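# Bend a rod into a standing arch in two sockets

## Task

Deform the rod so it stands up as an arch on the board, with each of its two ends seated in a different one of the board's two sockets.

## Robot and tools

Setup: two arms, left_arm and right_arm, work over a table. In the scene frame, z points up, x points out across the table, and the origin sits at table-top height halfway between the arms' nominal bases. left_arm is on the +y side (this says nothing about image left or right). Calibrated bases: left_arm at (-0.023, +0.225, 0) m, quat_wxyz (+1.000, 0, 0, -0.008); right_arm at (+0.010, -0.343, 0) m, quat_wxyz (+1.000, 0, 0, -0.009). A two-camera stand is fixed behind the arms. Loose objects can occasionally get a small external nudge.

Frames: every hand pose, velocity, target and wrist-camera pose in a result is given in that arm's own base frame. Fixed cameras and the table use the scene frame. Offsets you send are measured along the current Hand target's own axes. Each gripper's fingers extend along its +z and separate along its y. end_effector_position is the point between the pads, roughly 1 cm short of the fingertips. Printed poses can be off by a few centimetres, more when the arm reaches far.

execute_actions(actions, cameras): actions is a list of actions. Each action is a table of up to 15 rows, and each row is one control step of 1/30 s. A table shorter than 15 rows repeats its final row. Every row is a single list of 14 numbers, each in [-1, 1], covering both arms even if one stays still: left_arm dx, dy, dz, rx, ry, rz, opening, then right_arm in the same order. The six pose numbers are an offset (not a pose) from that arm's Hand target as it was when the action began; every row counts from that same start, not from the row before, and the next action starts from the new Hand target, so repeating an offset keeps moving. Scale: 1.0 equals 0.6 m for dx, dy, dz and 180 degrees for rx, ry, rz, which together form one rotation vector. opening is absolute: +1 fully open (0.094 m), -1 closed. To keep an arm still, send six zeros plus its current opening; a 0 in the opening slot is a real command. cameras: list of names, ["all"], or []; by default images come only with an empty actions list. An unknown name invalidates the call.

move(target, speed, blend, opening_speed, grip_force, blocking, cameras): target is one 14-number row laid out as above, or a list of up to 15 such rows; every row is an offset from the Hand targets at the start of the move, not from the previous row, same scale. Grippers travel on straight lines, turning the short way, finishing together, taking at least 0.5 s and at most 10 s. speed: top path speed in m/s, 0.002 to 2.9 (default 0.25), rotation capped at twice that in rad/s; one value or one per target. blend: corner rounding radius in m for a list (0 = stop at each point). opening_speed: rate of the opening command in scale units per second, at least 0.2; use it to close gently. grip_force: approximate newtons per pad, 10 to 50, one value or one per arm; it persists; lower forces close slowly. blocking=false returns after about 0.5 s while the move continues. The result adds a move: line with the ending (done, off_target, moving, held, fault) and limits (paced = pose clipped, held = steps withheld). done means at rest within 10 mm and 2 degrees of the target; neither done nor off_target tells you about contact. Moves do not avoid obstacles or the other arm, and faster moves lag and overshoot more.

wait(seconds): 0 to 10 s, arms hold their last command; a running move continues. stop(): brakes a running move. zoom_image(camera, region): region [x0, y0, x1, y1] in pixels of that camera's newest image, origin top-left, at most 504 by 504. finished_scene(scene): ends the scene with its number (integer 1 to 3); call it only when the arch stands in both sockets with the robot no longer holding it.

Reading results: Hand target is the last commanded pose after clipping; the next offsets count from it. The controller limits the commanded orientation to 40 degrees from the measured one each step. Grippers often stop short or sag and tilt from friction and weight; waiting does not fix it, but another command (even all zeros) re-requests it, and you can add the missing distance. Check position and orientation after each move. Tool commands shows current commands. grip_measured is the measured opening on the -1..1 scale; it reads slightly wide when empty and somewhat narrow when squeezing a hard part; release by commanding well above it. Joint velocities reads within noise when the arm is still. Joint torques are in joint order without the gripper, include gravity, and joints 1 to 3 wrap at ±28 N m. Action calls also list end_effector_position at some steps. Joint ranges (rad): waist -2.618 to 3.054, shoulder 0 to 3.142, elbow 0 to 3.142 (straight at 2.901), wrist pitch and yaw -1.571 to 1.571, wrist roll -2.094 to 2.094.

Cameras: cam_head_left, cam_head_right, cam_low, cam_left_wrist, cam_right_wrist, each 504x504.

Avoid: dropping the rod or releasing it while it moves; anything leaving or resting off the table; fast or hard contact with the table, board or fixtures; the arms, grippers or wrist cameras touching each other (a gripper closing on the other's fingers counts); loads on the camera cables; arms stopping on faults. An arm blocked by something keeps pushing until commanded back beyond its gripper. Do not route a path near an arm's own base (go around). Long holding, stretched poses or pushing toward unreachable poses heat motors: MOTOR HOT appears at 75 °C, a fault at 90 °C folds that arm and disables it, and at 100 °C it goes limp.

Each tool is called as name(argument=value, ...), one argument or row to a line, values as JSON.

## Session

execute_actions(
  actions=[],
)

zoom_image(
  camera="cam_head_left",
  region=[150, 220, 400, 400],
)

Scene clock: 0.00 s.
left_arm: end_effector_position=(+0.3843, +0.0391, +0.0886) grip_measured=+1.000 end_effector_quat_wxyz=(+0.572, -0.087, +0.811, +0.083) | right_arm: end_effector_position=(+0.3961, -0.0098, +0.0921) grip_measured=+1.000 end_effector_quat_wxyz=(+0.575, +0.040, +0.816, -0.046)
Joint positions: left_arm=[-0.008 1.533 0.338 0.846 -0.245 -0.05 0.094] | right_arm=[0.047 1.544 0.376 0.822 0.165 0.029 0.094]
Joint velocities: within noise
Joint torques (N m): no reading
Heat: left arm: 27 °C; right arm: 36 °C.
Hand target: left_arm +0.3868, +0.0399, +0.0949; +0.580, -0.091, +0.805, +0.083 | right_arm +0.3991, -0.0106, +0.1004; +0.585, +0.040, +0.808, -0.048
Tool commands: left_gripper/opening=+1.0 right_gripper/opening=+1.0

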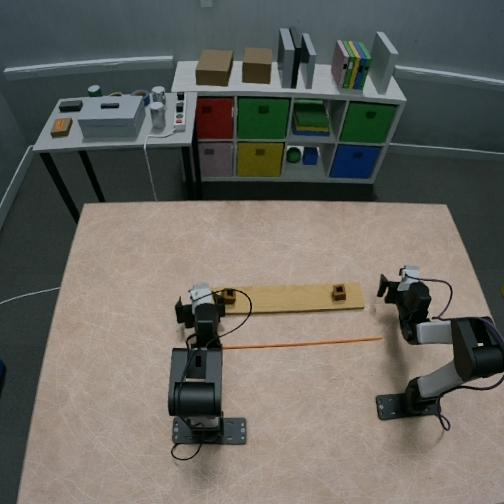

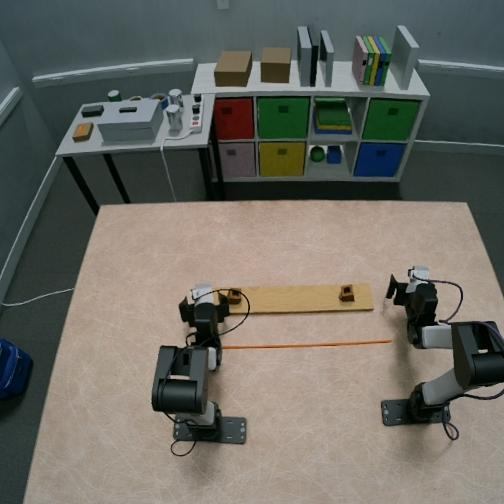

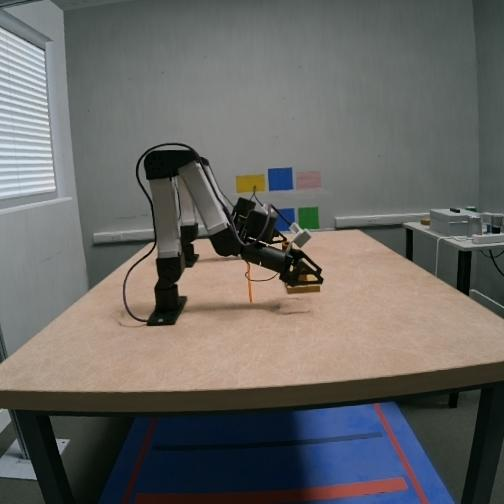

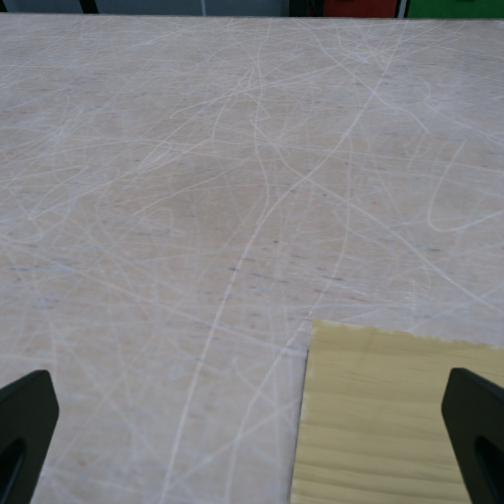

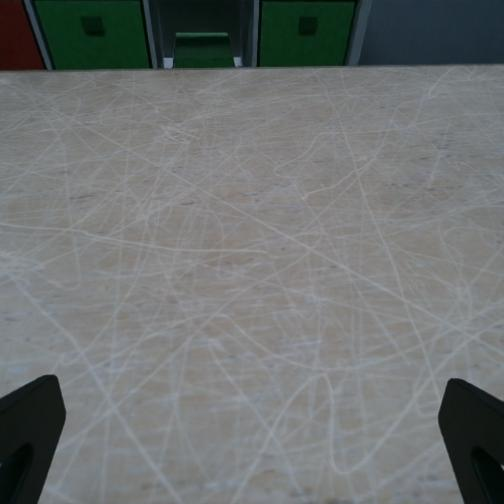

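Scaled by 2.016.

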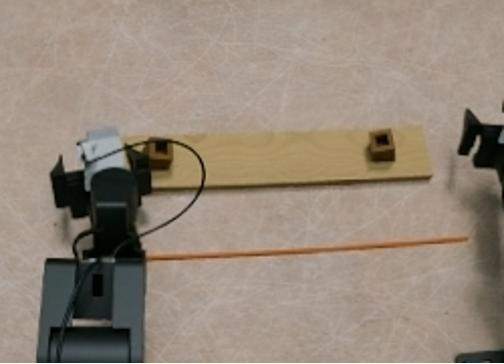

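move(
  target=[
    [-0.0949, 0.0028, -0.0313, 0, 0, 0, 1, -0.0949, -0.0031, -0.0309, 0, 0, 0, 1],
    [-0.305, -0.0897, -0.2013, 0.0677, 0.2297, 0.0433, 0.3, -0.283, 0.3115, -0.2623, -0.0369, 0.2319, -0.0171, 0.3],
  ],
  speed=0.35,
  blend=[0.04, 0],
  cameras=["cam_left_wrist", "cam_right_wrist", "cam_head_left"],
)

Scene clock: 45.13 s.
left_arm: end_effector_position=(+0.3479, -0.0284, +0.2999) grip_measured=+0.303 end_effector_quat_wxyz=(+0.262, +0.005, +0.965, +0.008) | right_arm: end_effector_position=(+0.3269, +0.1937, +0.3077) grip_measured=+0.302 end_effector_quat_wxyz=(+0.271, -0.006, +0.963, +0.003)
Joint positions: left_arm=[-0.117 1.542 1.874 -1.376 -0.072 -0.087 0.061] | right_arm=[0.683 1.76 2.158 -1.52 0.327 0.595 0.061]
Joint torques (N m): left_arm=[-1.03 -4.44 11.07 0.93 0.13 -0.26] | right_arm=[-0.85 -7.12 8.39 0.83 0.09 0.09]
Heat: left arm: 32 °C; right arm: 41 °C.
Hand target: left_arm +0.3455, -0.0321, +0.3049; +0.259, +0.000, +0.966, +0.000 | right_arm +0.3265, +0.1929, +0.3049; +0.259, +0.000, +0.966, +0.000
Off the commanded pose: left_arm 0.007 m, 1 deg | right_arm 0.003 m, 2 deg.
move: done; blend cut to 0.03 m at target 1
Images, in order (width x height): cam_head_left 504x504, cam_left_wrist 504x504, cam_right_wrist 504x504.

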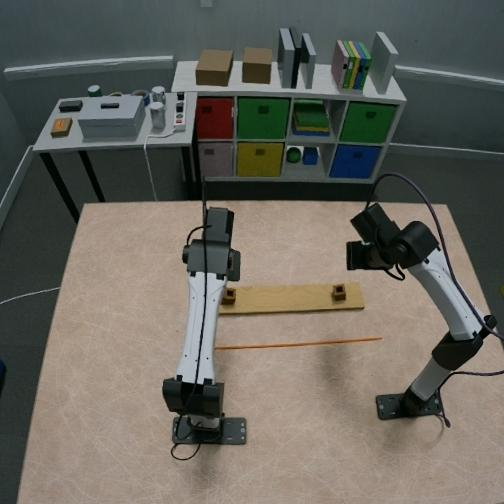

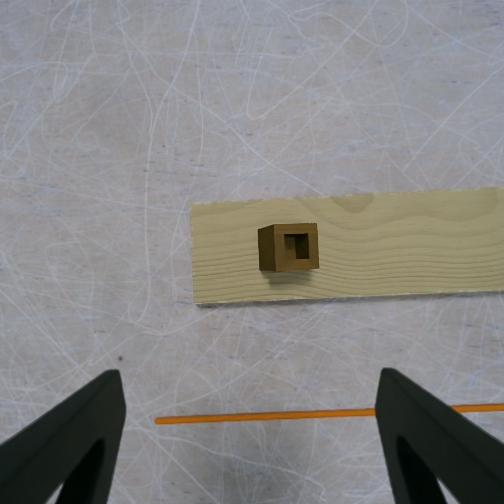

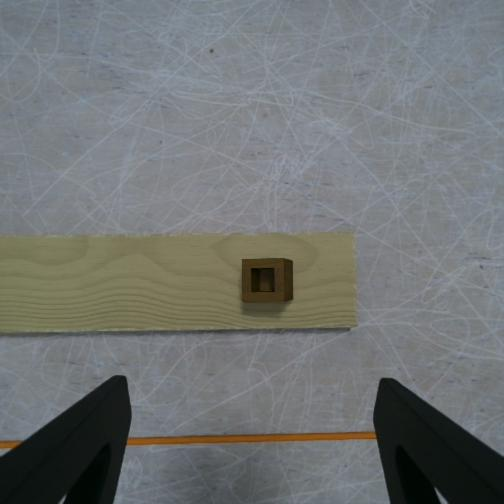

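zoom_image(
  camera="cam_right_wrist",
  region=[230, 250, 430, 450],
)

zoom_image(
  camera="cam_left_wrist",
  region=[130, 215, 350, 435],
)

Scaled by 2.520.

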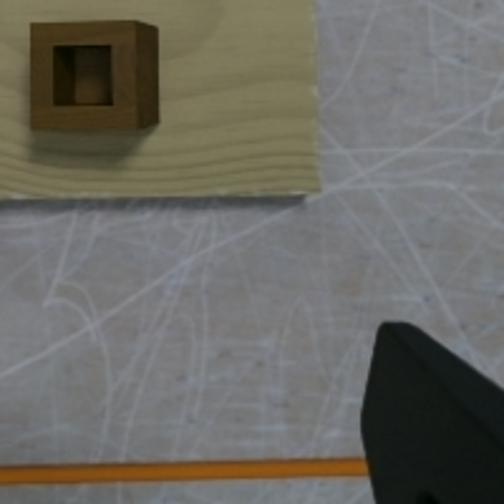

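Scaled by 2.291.

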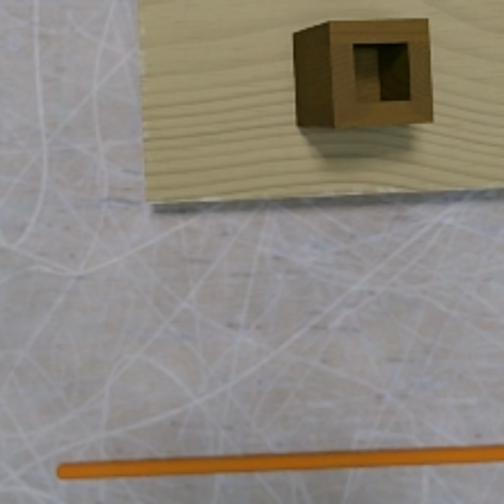

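move(
  target=[0.3526, 0.0252, 0.2773, 0.1273, 0.1324, 0.4751, 0.3, 0.351, -0.0715, 0.2783, -0.1339, 0.1286, -0.4998, 0.3],
  speed=0.35,
  cameras=["cam_left_wrist", "cam_right_wrist"],
)

Scene clock: 103.97 s.
left_arm: end_effector_position=(+0.2445, -0.0163, +0.0603) grip_measured=+0.303 end_effector_quat_wxyz=(+0.002, +0.682, +0.731, -0.004) | right_arm: end_effector_position=(+0.2258, +0.1436, +0.0602) grip_measured=+0.302 end_effector_quat_wxyz=(+0.007, +0.713, -0.701, +0.007)
Joint positions: left_arm=[-0.061 1.506 0.99 -1.057 0.008 1.441 0.061] | right_arm=[0.577 1.6 1.081 -1.063 0.016 -1.011 0.061]
Joint torques (N m): left_arm=[-1.17 -4.07 5.91 0.36 -0.02 0.12] | right_arm=[0.24 -6.17 5.46 0.6 -0.21 -0.11]
Heat: left arm: 33 °C; right arm: 35 °C.
Hand target: left_arm +0.2456, -0.0170, +0.0550; +0.000, +0.693, +0.721, +0.000 | right_arm +0.2276, +0.1502, +0.0549; +0.000, +0.721, -0.693, +0.000
Off the commanded pose: left_arm 0.005 m, 2 deg | right_arm 0.009 m, 2 deg.
move: done
Images, in order (width x height): cam_left_wrist 504x504, cam_right_wrist 504x504.

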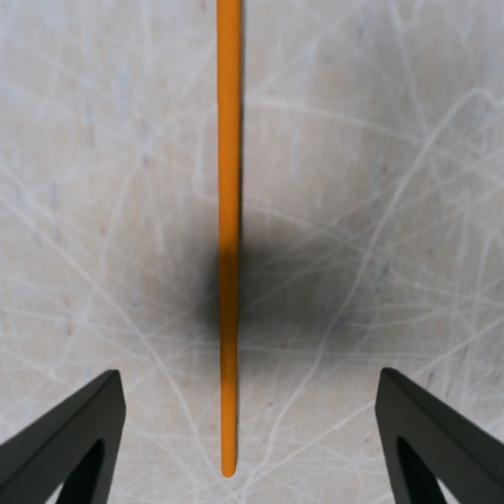

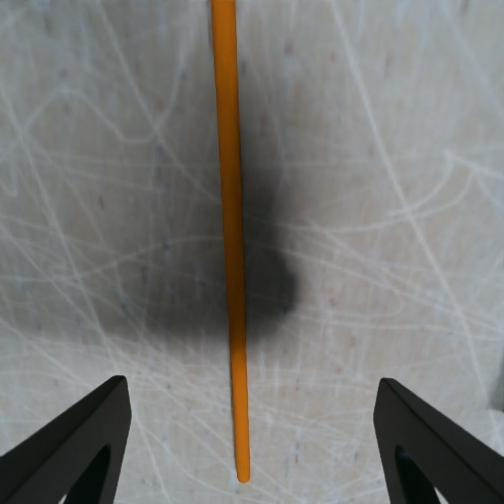

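move(
  target=[
    [0.0028, 0.0123, 0.0775, 0, 0, 0, 0.3, 0.008, 0.0103, 0.0823, 0, 0, 0, 0.3],
    [0.0028, 0.0123, 0.0775, 0, 0, 0, -1, 0.008, 0.0103, 0.0823, 0, 0, 0, -1],
  ],
  speed=0.07,
  opening_speed=1,
  cameras=["cam_left_wrist", "cam_right_wrist"],
)

Scene clock: 133.97 s.
left_arm: end_effector_position=(+0.2611, -0.0167, +0.0180) grip_measured=-0.921 end_effector_quat_wxyz=(+0.015, +0.686, +0.727, +0.009) | right_arm: end_effector_position=(+0.2262, +0.1435, +0.0150) grip_measured=-0.915 end_effector_quat_wxyz=(-0.008, +0.718, -0.695, +0.011)
Joint positions: left_arm=[-0.061 1.597 0.898 -0.838 0.005 1.451 0.004] | right_arm=[0.577 1.637 0.928 -0.84 0.017 -1.027 0.004]
Joint torques (N m): left_arm=[-0.38 -3.73 4.89 0.25 0.02 0.1] | right_arm=[-0.13 -5.2 4.36 0.53 -0.22 -0.09]
Heat: left arm: 30 °C; right arm: 33 °C.
Hand target: left_arm +0.2530, -0.0150, +0.0085; +0.000, +0.693, +0.721, +0.000 | right_arm +0.2215, +0.1451, +0.0055; +0.000, +0.721, -0.693, +0.000
Off the commanded pose: left_arm 0.013 m, 2 deg | right_arm 0.011 m, 2 deg.
move: off_target (left_arm, right_arm); target 2's new opening was sent with right_arm's hand 0.014 m and 2 deg from that target
Images, in order (width x height): cam_left_wrist 504x504, cam_right_wrist 504x504.

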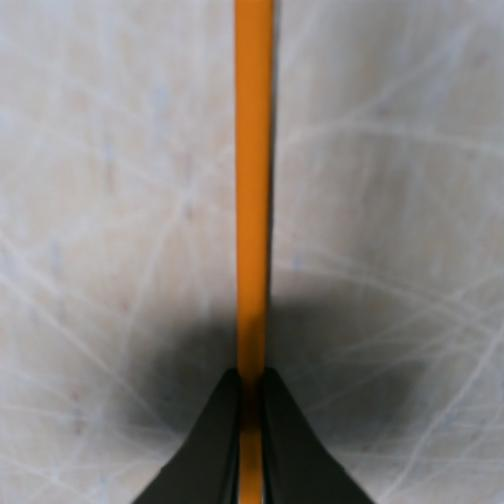

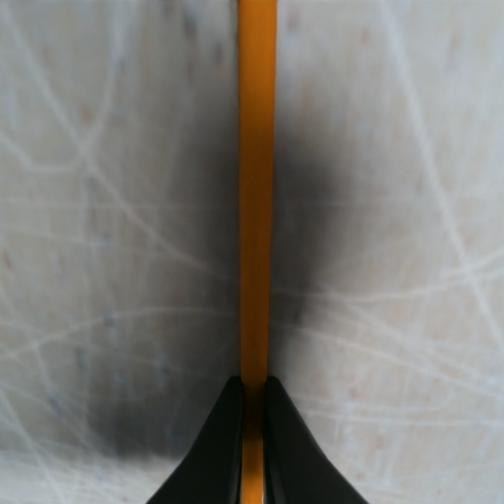

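move(
  target=[
    [0, 0, -0.1333, 0, 0, 0, -1, 0, 0, -0.1333, 0, 0, 0, -1],
    [-0.0087, 0.2182, -0.4192, -0.5, -0.0013, 0.0013, -1, 0.0085, -0.2148, -0.4158, 0.5, 0.0013, 0.0013, -1],
  ],
  speed=0.22,
  blend=[0.03, 0],
  cameras=["cam_left_wrist", "cam_right_wrist", "cam_head_left"],
)

Scene clock: 162.37 s.
left_arm: end_effector_position=(+0.3834, -0.0152, +0.2546) grip_measured=-0.921 end_effector_quat_wxyz=(+0.481, +0.501, +0.521, +0.497) | right_arm: end_effector_position=(+0.3484, +0.1431, +0.2490) grip_measured=-0.915 end_effector_quat_wxyz=(+0.490, -0.521, +0.498, -0.491)
Joint positions: left_arm=[-0.101 1.092 0.52 0.527 -0.136 1.562 0.004] | right_arm=[0.674 1.168 0.534 0.585 0.652 -1.564 0.004]
Joint torques (N m): left_arm=[-0.42 -2.03 7.53 2.85 0 0.03] | right_arm=[-1.07 -3.23 6.56 2.65 -0.13 -0.05]
Heat: left arm: 29 °C; right arm: 33 °C.
Hand target: left_arm +0.3838, -0.0149, +0.2600; +0.491, +0.491, +0.509, +0.509 | right_arm +0.3506, +0.1449, +0.2550; +0.508, -0.508, +0.492, -0.491
Off the commanded pose: left_arm 0.006 m, 3 deg | right_arm 0.007 m, 3 deg.
move: off_target (left_arm, right_arm)
Images, in order (width x height): cam_head_left 504x504, cam_left_wrist 504x504, cam_right_wrist 504x504.

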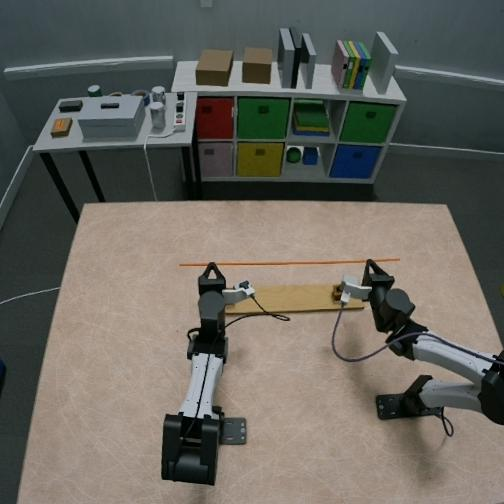

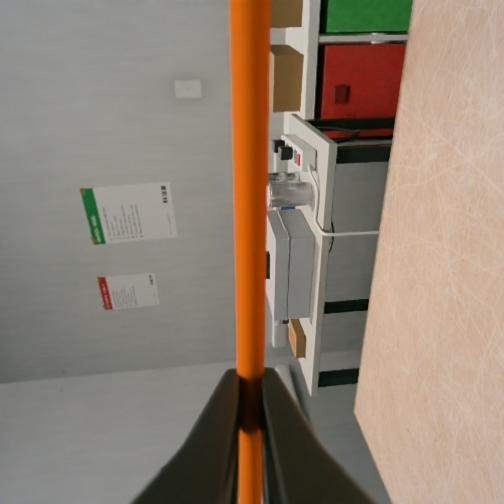

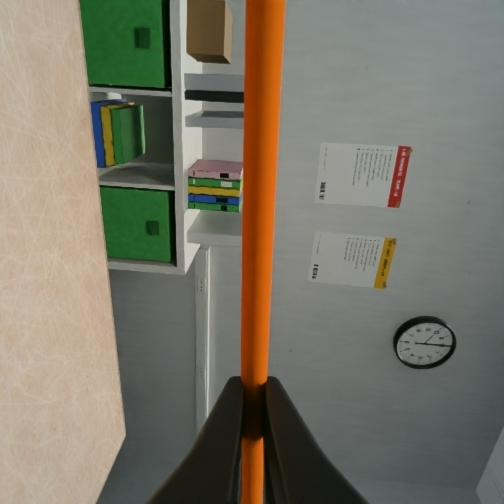

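move(
  target=[
    [0, 0, 0, 0, 0, 0, -0.2, 0, 0, 0, 0, 0, 0, -1],
    [0, 0, 0.02, 0, 0, 0, -0.2, 0, 0, 0, 0, 0, 0, -1],
    [0, 0, 0.02, 0, 0, 0, -1, 0, 0, 0, 0, 0, 0, -1],
  ],
  speed=0.06,
  opening_speed=1.5,
)

move(
  target=[
    [0, 0, 0, 0, 0, 0, -1, 0, 0, 0, 0, 0, 0, -0.2],
    [0, 0, 0, 0, 0, 0, -1, 0, 0, 0.02, 0, 0, 0, -0.2],
    [0, 0, 0, 0, 0, 0, -1, 0, 0, 0.02, 0, 0, 0, -1],
  ],
  speed=0.06,
  opening_speed=1.5,
  cameras=["cam_head_left", "cam_left_wrist", "cam_right_wrist"],
)

Scene clock: 184.47 s.
left_arm: end_effector_position=(+0.3917, -0.0160, +0.2420) grip_measured=-0.915 end_effector_quat_wxyz=(+0.474, +0.508, +0.525, +0.492) | right_arm: end_effector_position=(+0.3484, +0.1436, +0.2493) grip_measured=-0.915 end_effector_quat_wxyz=(+0.490, -0.522, +0.497, -0.491)
Joint positions: left_arm=[-0.101 1.15 0.52 0.563 -0.136 1.563 0.004] | right_arm=[0.674 1.168 0.534 0.586 0.649 -1.567 0.004]
Joint torques (N m): left_arm=[0.18 -2.32 10.19 2.8 0.06 0] | right_arm=[-1.09 -3.21 6.56 2.64 -0.11 -0.02]
Heat: left arm: 33 °C; right arm: 39 °C.
Hand target: left_arm +0.3958, -0.0144, +0.2601; +0.491, +0.491, +0.509, +0.509 | right_arm +0.3506, +0.1449, +0.2550; +0.508, -0.508, +0.492, -0.491
Off the commanded pose: left_arm 0.019 m, 4 deg | right_arm 0.006 m, 3 deg.
move: off_target (left_arm, right_arm); target 3's new opening was sent with left_arm's hand 0.020 m and 4 deg from that target

Scene clock: 187.73 s.
left_arm: end_effector_position=(+0.3917, -0.0160, +0.2420) grip_measured=-0.915 end_effector_quat_wxyz=(+0.474, +0.508, +0.525, +0.492) | right_arm: end_effector_position=(+0.3572, +0.1425, +0.2381) grip_measured=-0.914 end_effector_quat_wxyz=(-0.482, +0.530, -0.498, +0.488)
Joint positions: left_arm=[-0.101 1.15 0.52 0.563 -0.136 1.563 0.004] | right_arm=[0.645 1.213 0.534 0.608 0.619 -1.567 0.004]
Joint torques (N m): left_arm=[0.25 -2.32 10.24 2.81 0.06 -0.01] | right_arm=[-1.14 -3.49 9.03 2.65 -0.1 -0.03]
Heat: left arm: 33 °C; right arm: 39 °C.
Hand target: left_arm +0.3958, -0.0144, +0.2601; +0.491, +0.491, +0.509, +0.509 | right_arm +0.3625, +0.1453, +0.2550; -0.509, +0.508, -0.492, +0.491
Off the commanded pose: left_arm 0.019 m, 4 deg | right_arm 0.018 m, 4 deg.
move: off_target (left_arm, right_arm); target 3's new opening was sent with right_arm's hand 0.019 m and 4 deg from that target
Images, in order (width x height): cam_head_left 504x504, cam_left_wrist 504x504, cam_right_wrist 504x504.

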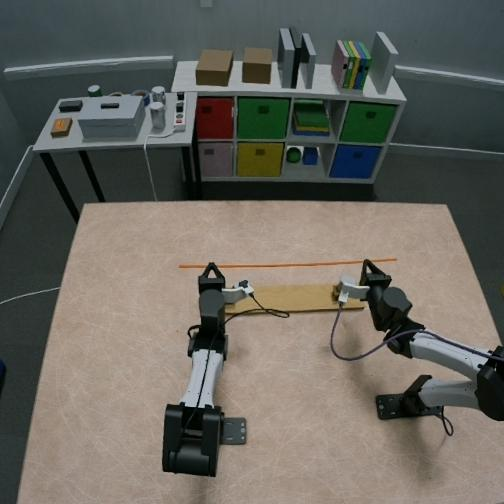

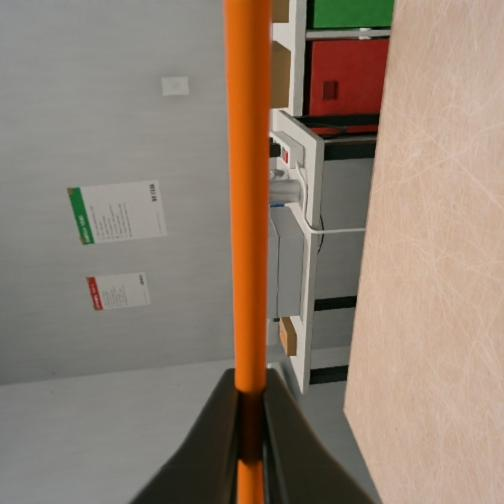

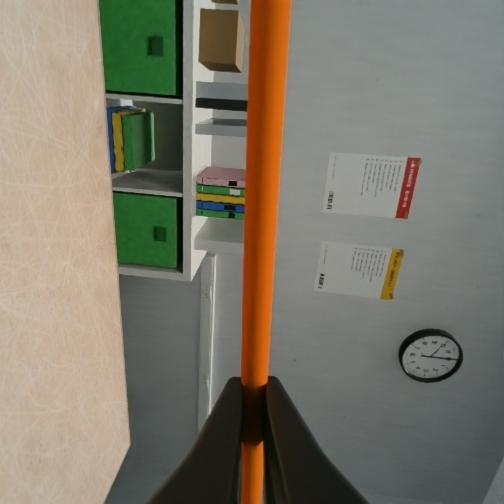

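move(
  target=[
    [-0.0217, 0, 0, 0, 0, -0.15, -1, -0.0217, 0, 0, 0, 0, 0.15, -1],
    [-0.0583, 0, 0, 0, 0, -0.289, -1, -0.0583, 0, 0, 0, 0, 0.289, -1],
    [-0.136, 0.0167, 0, -0.0274, -0.0238, -0.4552, -1, -0.132, -0.0167, 0, 0.0274, -0.0238, 0.4552, -1],
    [-0.136, -0.1, 0, -0.0274, -0.0238, -0.4552, -1, -0.132, 0.1, 0, 0.0274, -0.0238, 0.4552, -1],
  ],
  speed=0.22,
  blend=[0.01, 0.01, 0.01, 0],
  cameras=["cam_head_left", "cam_head_right", "cam_low", "cam_left_wrist", "cam_right_wrist"],
)

zoom_image(
  camera="cam_low",
  region=[255, 195, 335, 305],
)

zoom_image(
  camera="cam_head_left",
  region=[180, 230, 380, 330],
)

Scene clock: 239.67 s.
left_arm: end_effector_position=(+0.4004, -0.0771, +0.1819) grip_measured=-0.915 end_effector_quat_wxyz=(+0.703, +0.049, +0.699, +0.122) | right_arm: end_effector_position=(+0.3633, +0.2053, +0.1786) grip_measured=-0.914 end_effector_quat_wxyz=(+0.709, -0.072, +0.694, -0.102)
Joint positions: left_arm=[-0.396 1.566 0.41 1.176 -0.498 0.252 0.004] | right_arm=[0.842 1.727 0.55 1.218 0.881 -0.278 0.004]
Joint torques (N m): left_arm=[-2.93 -4 6.72 3.04 0.41 -0.79] | right_arm=[1.83 -6.48 5.93 2.88 -0.59 0.28]
Heat: left arm: 36 °C; right arm: 44 °C.
Hand target: left_arm +0.3987, -0.0961, +0.2002; +0.741, +0.035, +0.668, +0.065 | right_arm +0.3598, +0.2245, +0.1950; +0.742, -0.058, +0.667, -0.039
Off the commanded pose: left_arm 0.026 m, 9 deg | right_arm 0.026 m, 9 deg.
move: off_target (left_arm, right_arm)

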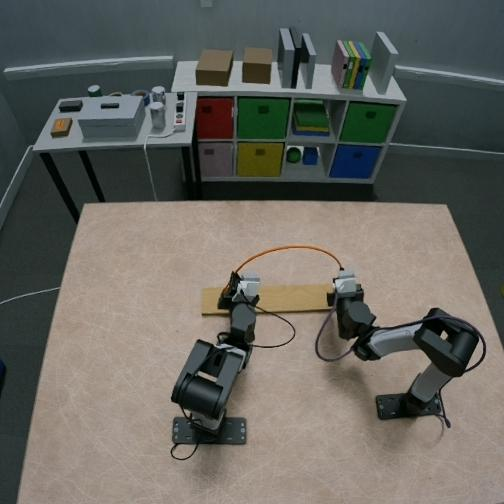

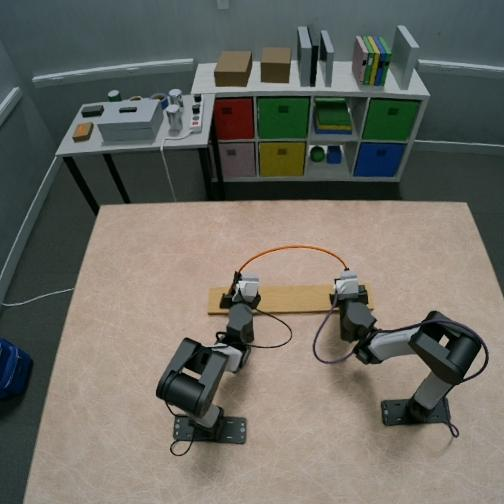

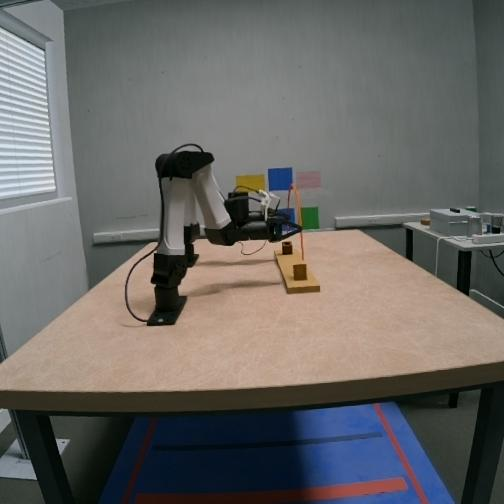

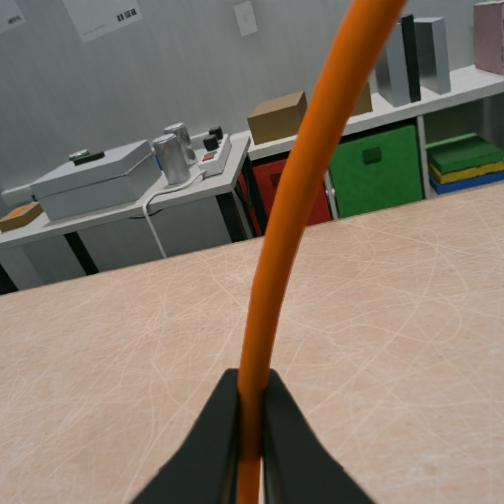

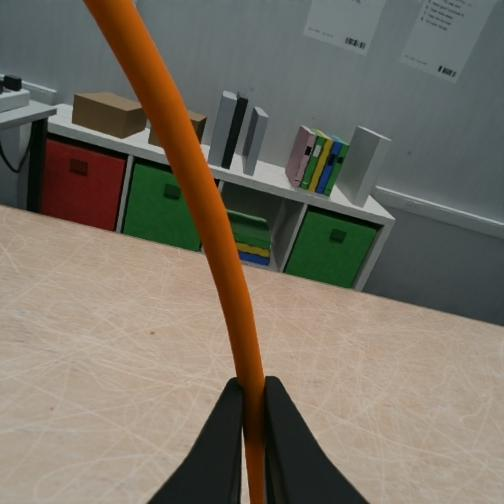

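Scaled by 4.582.

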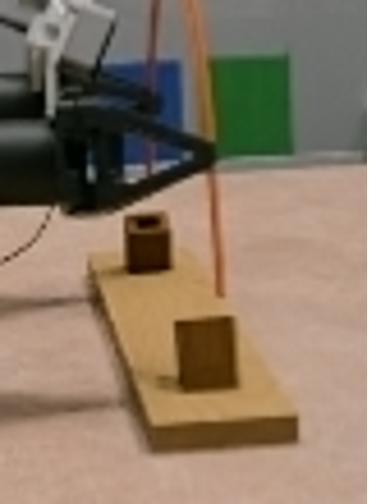

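Scaled by 2.520.

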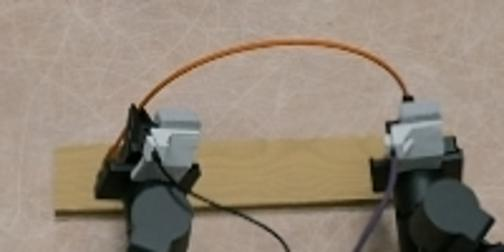

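zoom_image(
  camera="cam_low",
  region=[276, 222, 316, 272],
)

Scaled by 10.080.

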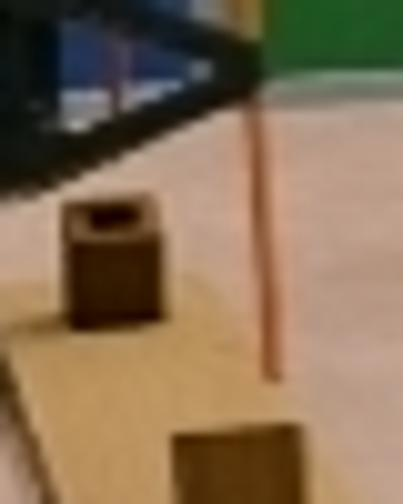

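move(
  target=[0.0097, -0.0096, -0.0073, 0, 0, 0, -1, 0.0156, 0.0101, -0.0149, -0.0023, 0.0165, 0.0006, -1],
  speed=0.08,
  cameras=["cam_head_left", "cam_head_right", "cam_low"],
)

zoom_image(
  camera="cam_low",
  region=[276, 222, 316, 272],
)

zoom_image(
  camera="cam_head_left",
  region=[205, 260, 255, 310],
)

zoom_image(
  camera="cam_head_right",
  region=[325, 260, 375, 310],
)

Scene clock: 274.27 s.
left_arm: end_effector_position=(+0.3988, -0.0802, +0.1793) grip_measured=-0.915 end_effector_quat_wxyz=(+0.707, +0.042, +0.695, +0.124) | right_arm: end_effector_position=(+0.3569, +0.2086, +0.1784) grip_measured=-0.914 end_effector_quat_wxyz=(+0.709, -0.063, +0.695, -0.102)
Joint positions: left_arm=[-0.417 1.598 0.404 1.228 -0.53 0.252 0.004] | right_arm=[0.871 1.727 0.55 1.218 0.922 -0.266 0.004]
Joint torques (N m): left_arm=[-3.15 -3.97 5.78 2.97 0.47 -0.75] | right_arm=[2.21 -7.49 5.41 2.16 -0.63 0.58]
Heat: left arm: 43 °C; right arm: 51 °C.
Hand target: left_arm +0.3953, -0.1010, +0.1933; +0.741, +0.035, +0.668, +0.065 | right_arm +0.3519, +0.2289, +0.1841; +0.724, -0.059, +0.686, -0.037
Off the commanded pose: left_arm 0.025 m, 9 deg | right_arm 0.022 m, 8 deg.
move: off_target (left_arm, right_arm)
Images, in order (width x height): cam_head_left 504x504, cam_head_right 504x504, cam_low 504x504.

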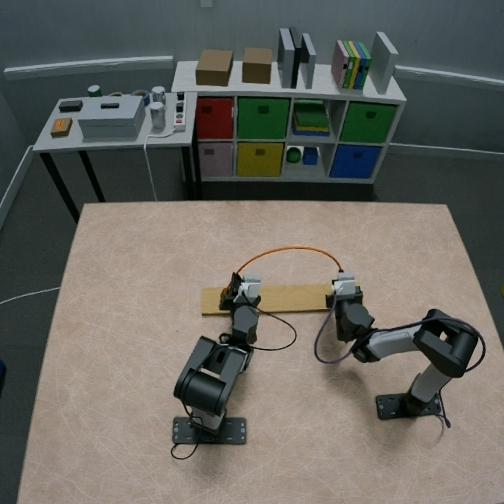

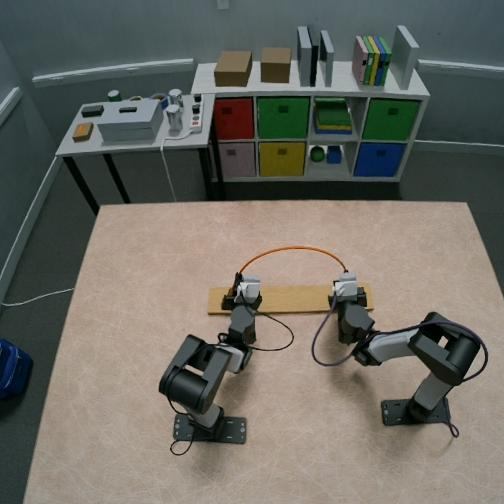

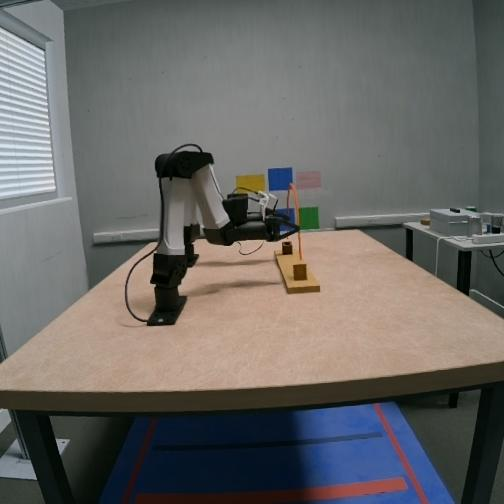

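Scaled by 10.080.

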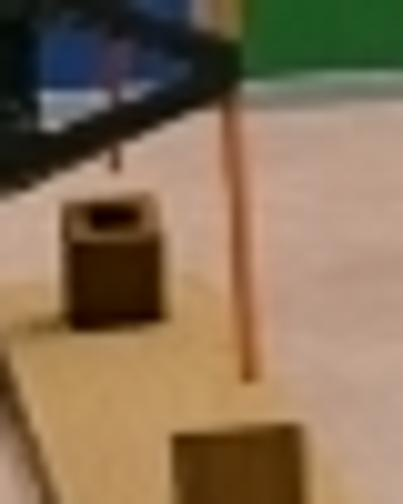

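Scaled by 10.080.

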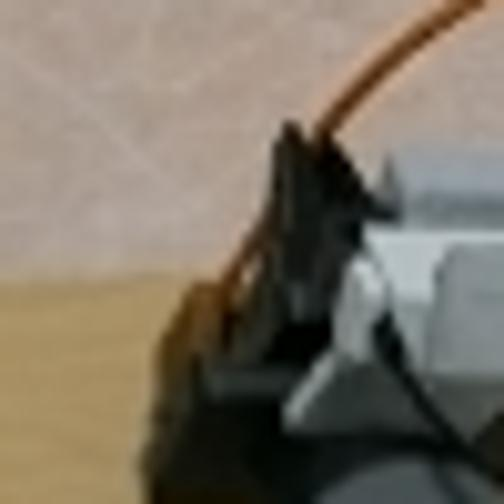

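Scaled by 10.080.

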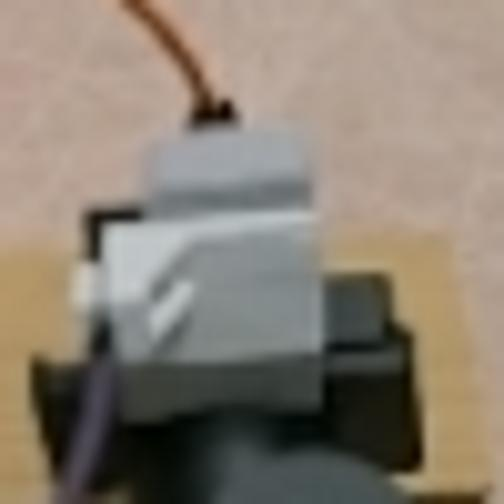

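move(
  target=[-0.002, -0.0122, -0.0029, 0, 0, 0, -1, -0.0018, 0.0116, -0.0029, -0.0026, 0.0193, 0.0007, -1],
  speed=0.08,
  cameras=["cam_head_left", "cam_low"],
)

zoom_image(
  camera="cam_low",
  region=[276, 222, 316, 272],
)

zoom_image(
  camera="cam_head_left",
  region=[205, 260, 255, 310],
)

zoom_image(
  camera="cam_head_left",
  region=[315, 260, 365, 310],
)

Scene clock: 320.50 s.
left_arm: end_effector_position=(+0.3963, -0.0846, +0.1763) grip_measured=-0.915 end_effector_quat_wxyz=(+0.704, +0.039, +0.698, +0.129) | right_arm: end_effector_position=(+0.3520, +0.2091, +0.1618) grip_measured=-0.914 end_effector_quat_wxyz=(+0.686, -0.064, +0.717, -0.106)
Joint positions: left_arm=[-0.444 1.608 0.404 1.231 -0.569 0.252 0.004] | right_arm=[0.89 1.716 0.55 1.102 0.955 -0.189 0.004]
Joint torques (N m): left_arm=[-3.47 -4.12 6.28 2.99 0.55 -0.73] | right_arm=[2.45 -11.81 8.68 1.61 -0.68 0.48]
Heat: left arm: 48 °C; right arm: 47 °C.
Hand target: left_arm +0.3938, -0.1085, +0.1932; +0.741, +0.035, +0.668, +0.065 | right_arm +0.3499, +0.2359, +0.1841; +0.703, -0.060, +0.708, -0.036
Off the commanded pose: left_arm 0.029 m, 9 deg | right_arm 0.035 m, 8 deg.
move: off_target (left_arm, right_arm)
Images, in order (width x height): cam_head_left 504x504, cam_low 504x504.

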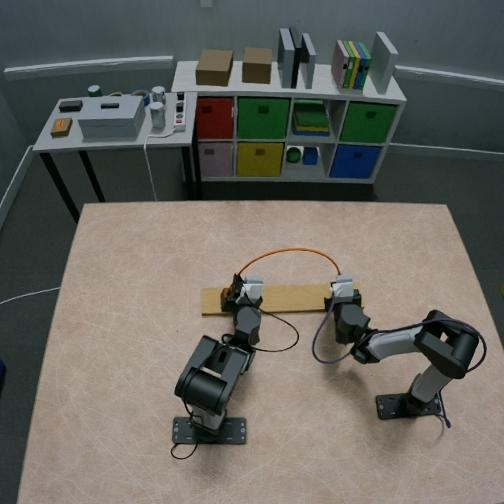

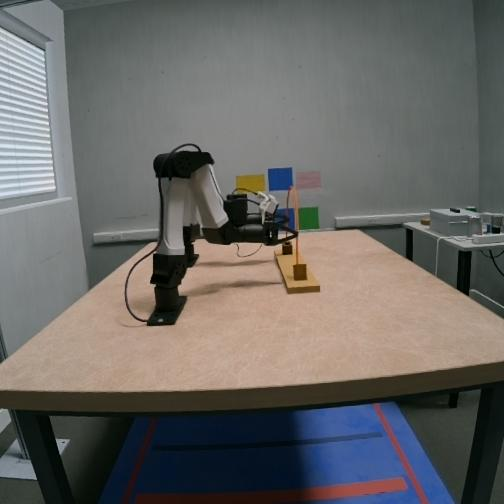

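Scaled by 10.080.

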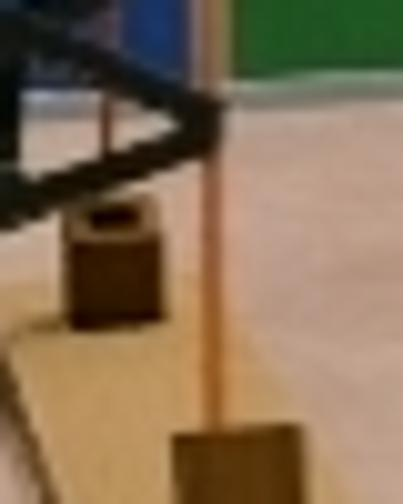

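Scaled by 10.080.

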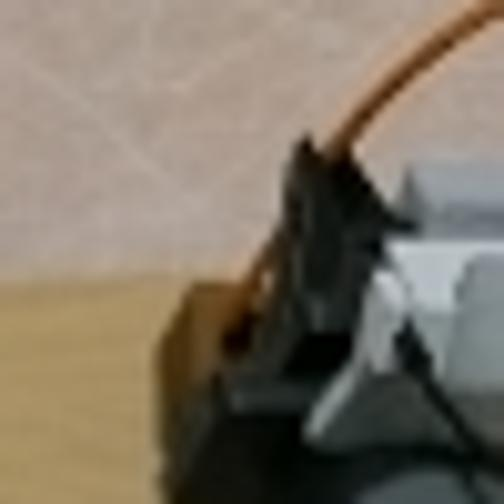

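Scaled by 10.080.

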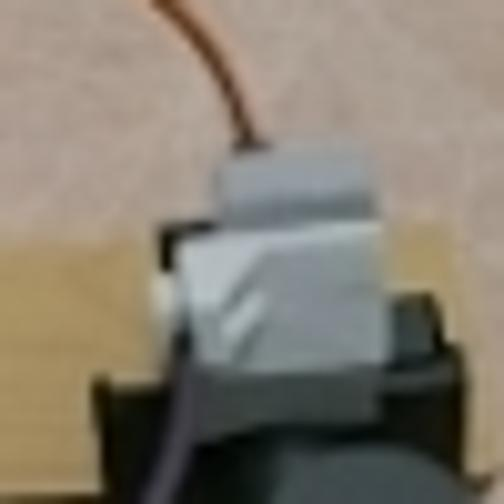

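move(
  target=[0.0222, 0.0019, -0.0004, 0, 0, 0, -1, -0.0263, 0.0198, 0.004, 0.0011, -0.0083, -0.0003, -1],
  speed=0.08,
  cameras=["cam_head_left", "cam_head_right", "cam_low"],
)

zoom_image(
  camera="cam_low",
  region=[276, 222, 316, 272],
)

zoom_image(
  camera="cam_head_left",
  region=[205, 260, 255, 310],
)

zoom_image(
  camera="cam_head_left",
  region=[315, 260, 365, 310],
)

zoom_image(
  camera="cam_head_right",
  region=[325, 260, 375, 310],
)

Scene clock: 363.60 s.
left_arm: end_effector_position=(+0.3969, -0.0844, +0.1680) grip_measured=-0.915 end_effector_quat_wxyz=(+0.709, +0.033, +0.693, +0.126) | right_arm: end_effector_position=(+0.3536, +0.2186, +0.1764) grip_measured=-0.914 end_effector_quat_wxyz=(+0.694, -0.048, +0.711, -0.102)
Joint positions: left_arm=[-0.444 1.676 0.392 1.33 -0.572 0.249 0.004] | right_arm=[0.911 1.716 0.6 1.089 0.988 -0.191 0.004]
Joint torques (N m): left_arm=[-2.44 -4.18 5.38 2.84 0.68 -0.67] | right_arm=[2.81 -10.76 9.57 1.66 -0.84 0.21]
Heat: left arm: 49 °C; right arm: 41 °C.
Hand target: left_arm +0.3948, -0.1055, +0.1802; +0.741, +0.035, +0.668, +0.065 | right_arm +0.3519, +0.2500, +0.1981; +0.712, -0.059, +0.698, -0.036
Off the commanded pose: left_arm 0.025 m, 8 deg | right_arm 0.038 m, 8 deg.
move: off_target (left_arm, right_arm)
Images, in order (width x height): cam_head_left 504x504, cam_head_right 504x504, cam_low 504x504.

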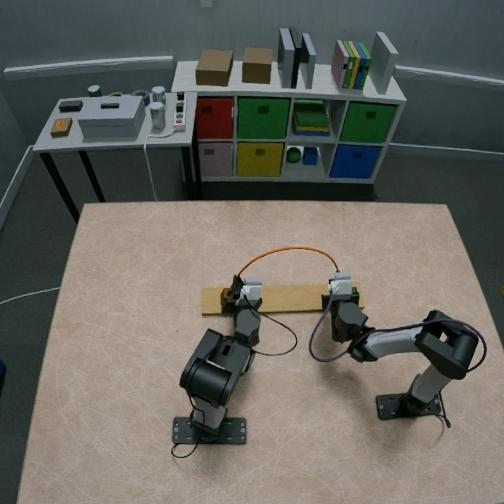

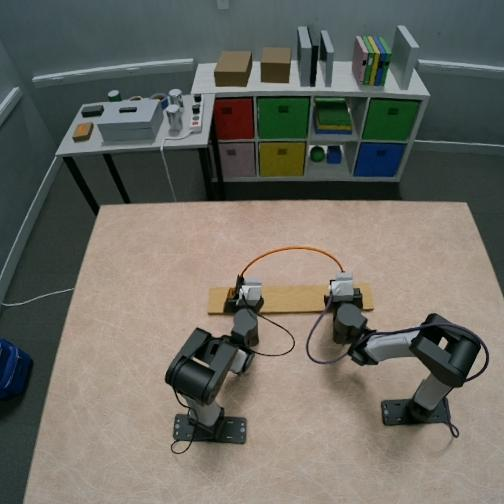

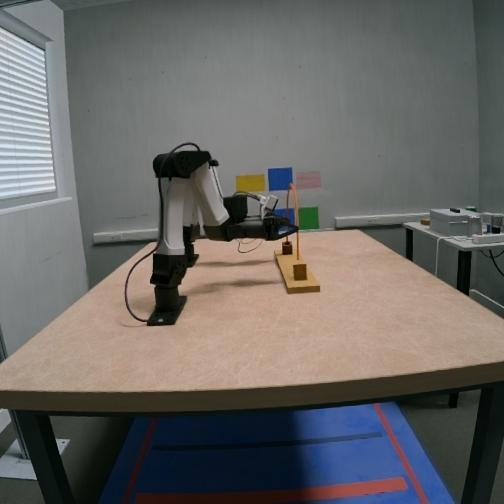

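Scaled by 10.080.

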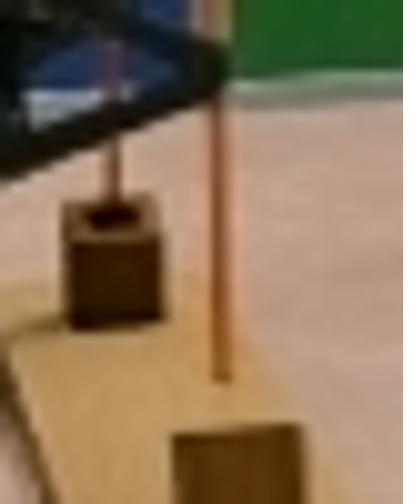

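Scaled by 10.080.

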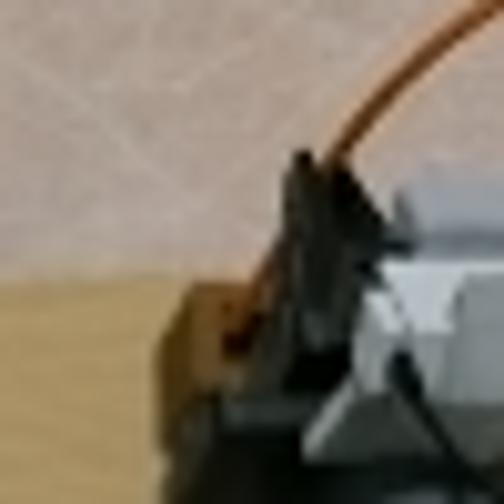

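Scaled by 10.080.

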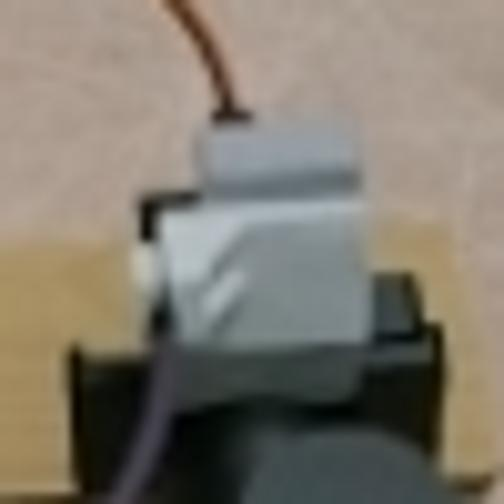

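Scaled by 10.080.

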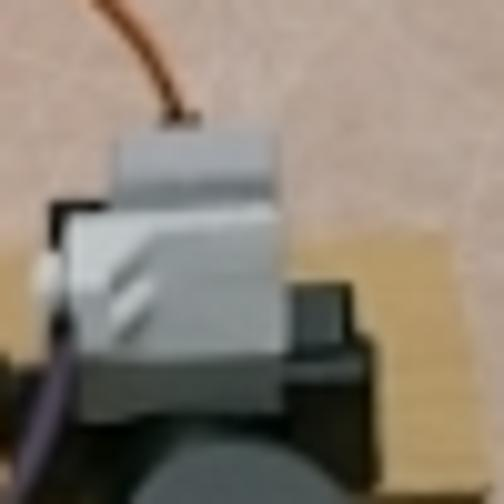

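zoom_image(
  camera="cam_head_left",
  region=[218, 282, 240, 304],
)

zoom_image(
  camera="cam_head_right",
  region=[222, 280, 246, 304],
)

zoom_image(
  camera="cam_low",
  region=[280, 230, 296, 250],
)

Scaled by 22.909.

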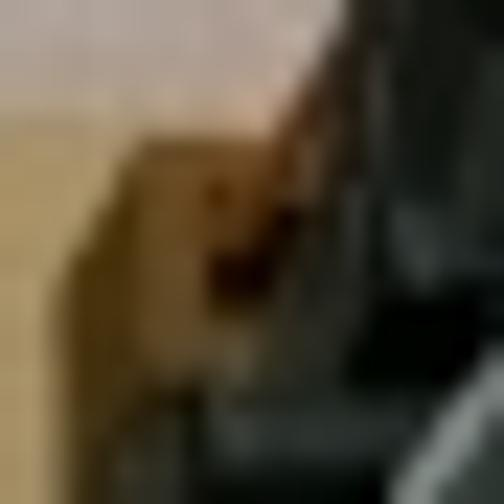

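Scaled by 21.000.

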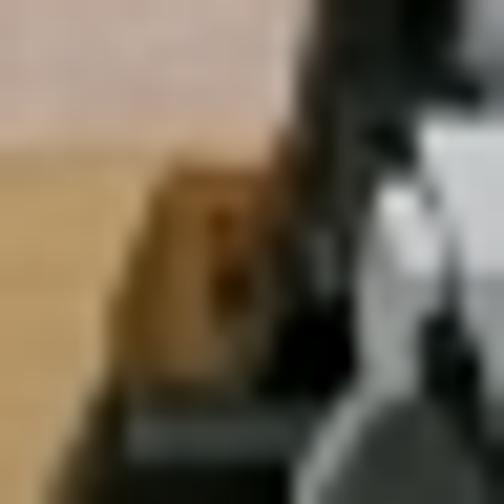

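Scaled by 25.200.

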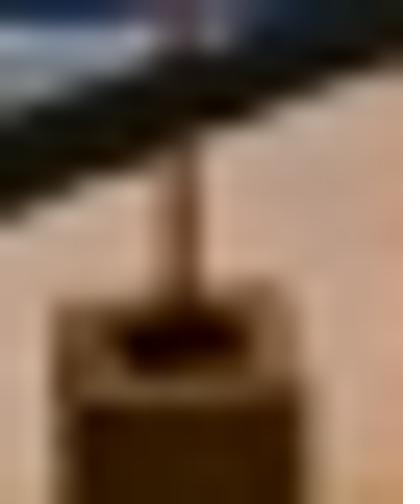

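move(
  target=[0.0235, 0.0001, -0.0023, 0, 0, 0, -1, 0.0401, 0.002, 0.0008, 0, 0, 0, -1],
  speed=0.07,
  cameras=["cam_head_left", "cam_low"],
)

zoom_image(
  camera="cam_low",
  region=[276, 222, 316, 272],
)

zoom_image(
  camera="cam_head_left",
  region=[218, 282, 240, 304],
)

Scene clock: 440.57 s.
left_arm: end_effector_position=(+0.3960, -0.0839, +0.1525) grip_measured=-0.915 end_effector_quat_wxyz=(+0.708, +0.033, +0.694, +0.126) | right_arm: end_effector_position=(+0.3548, +0.2200, +0.1629) grip_measured=-0.914 end_effector_quat_wxyz=(+0.686, -0.059, +0.717, -0.112)
Joint positions: left_arm=[-0.444 1.755 0.374 1.422 -0.572 0.246 0.004] | right_arm=[0.911 1.753 0.6 1.089 0.99 -0.191 0.004]
Joint torques (N m): left_arm=[-1.92 -4.38 4.97 2.9 0.73 -0.64] | right_arm=[2.21 -6.97 6.46 2.59 -0.88 0.33]
Heat: left arm: 47 °C; right arm: 42 °C.
Hand target: left_arm +0.3948, -0.1035, +0.1663; +0.741, +0.035, +0.668, +0.065 | right_arm +0.3529, +0.2479, +0.1741; +0.712, -0.059, +0.698, -0.036
Off the commanded pose: left_arm 0.024 m, 9 deg | right_arm 0.030 m, 9 deg.
move: off_target (left_arm, right_arm)
Images, in order (width x height): cam_head_left 504x504, cam_low 504x504.

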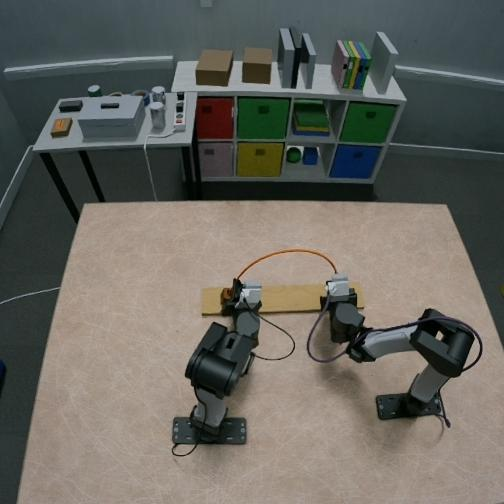

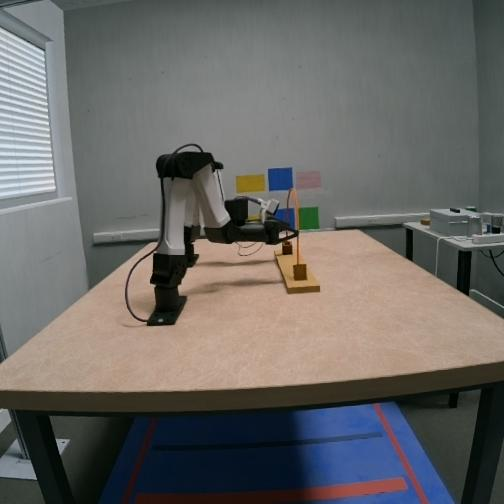

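Scaled by 10.080.

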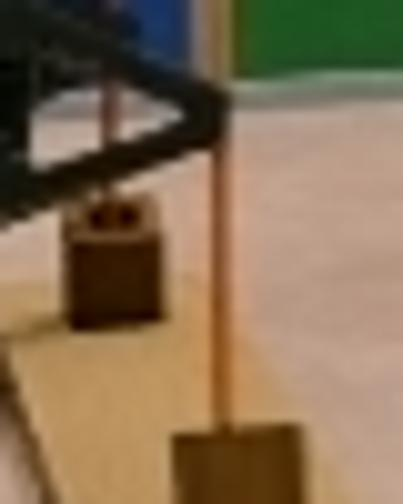

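Scaled by 22.909.

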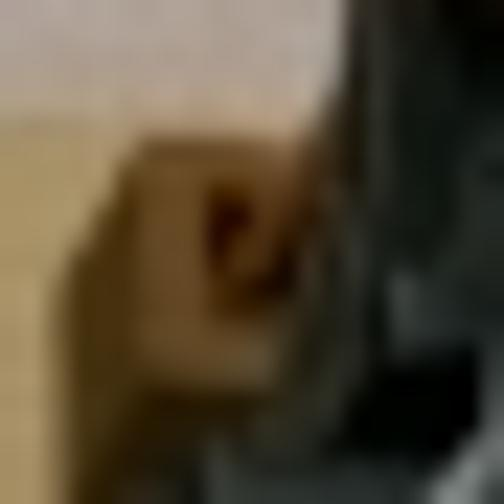

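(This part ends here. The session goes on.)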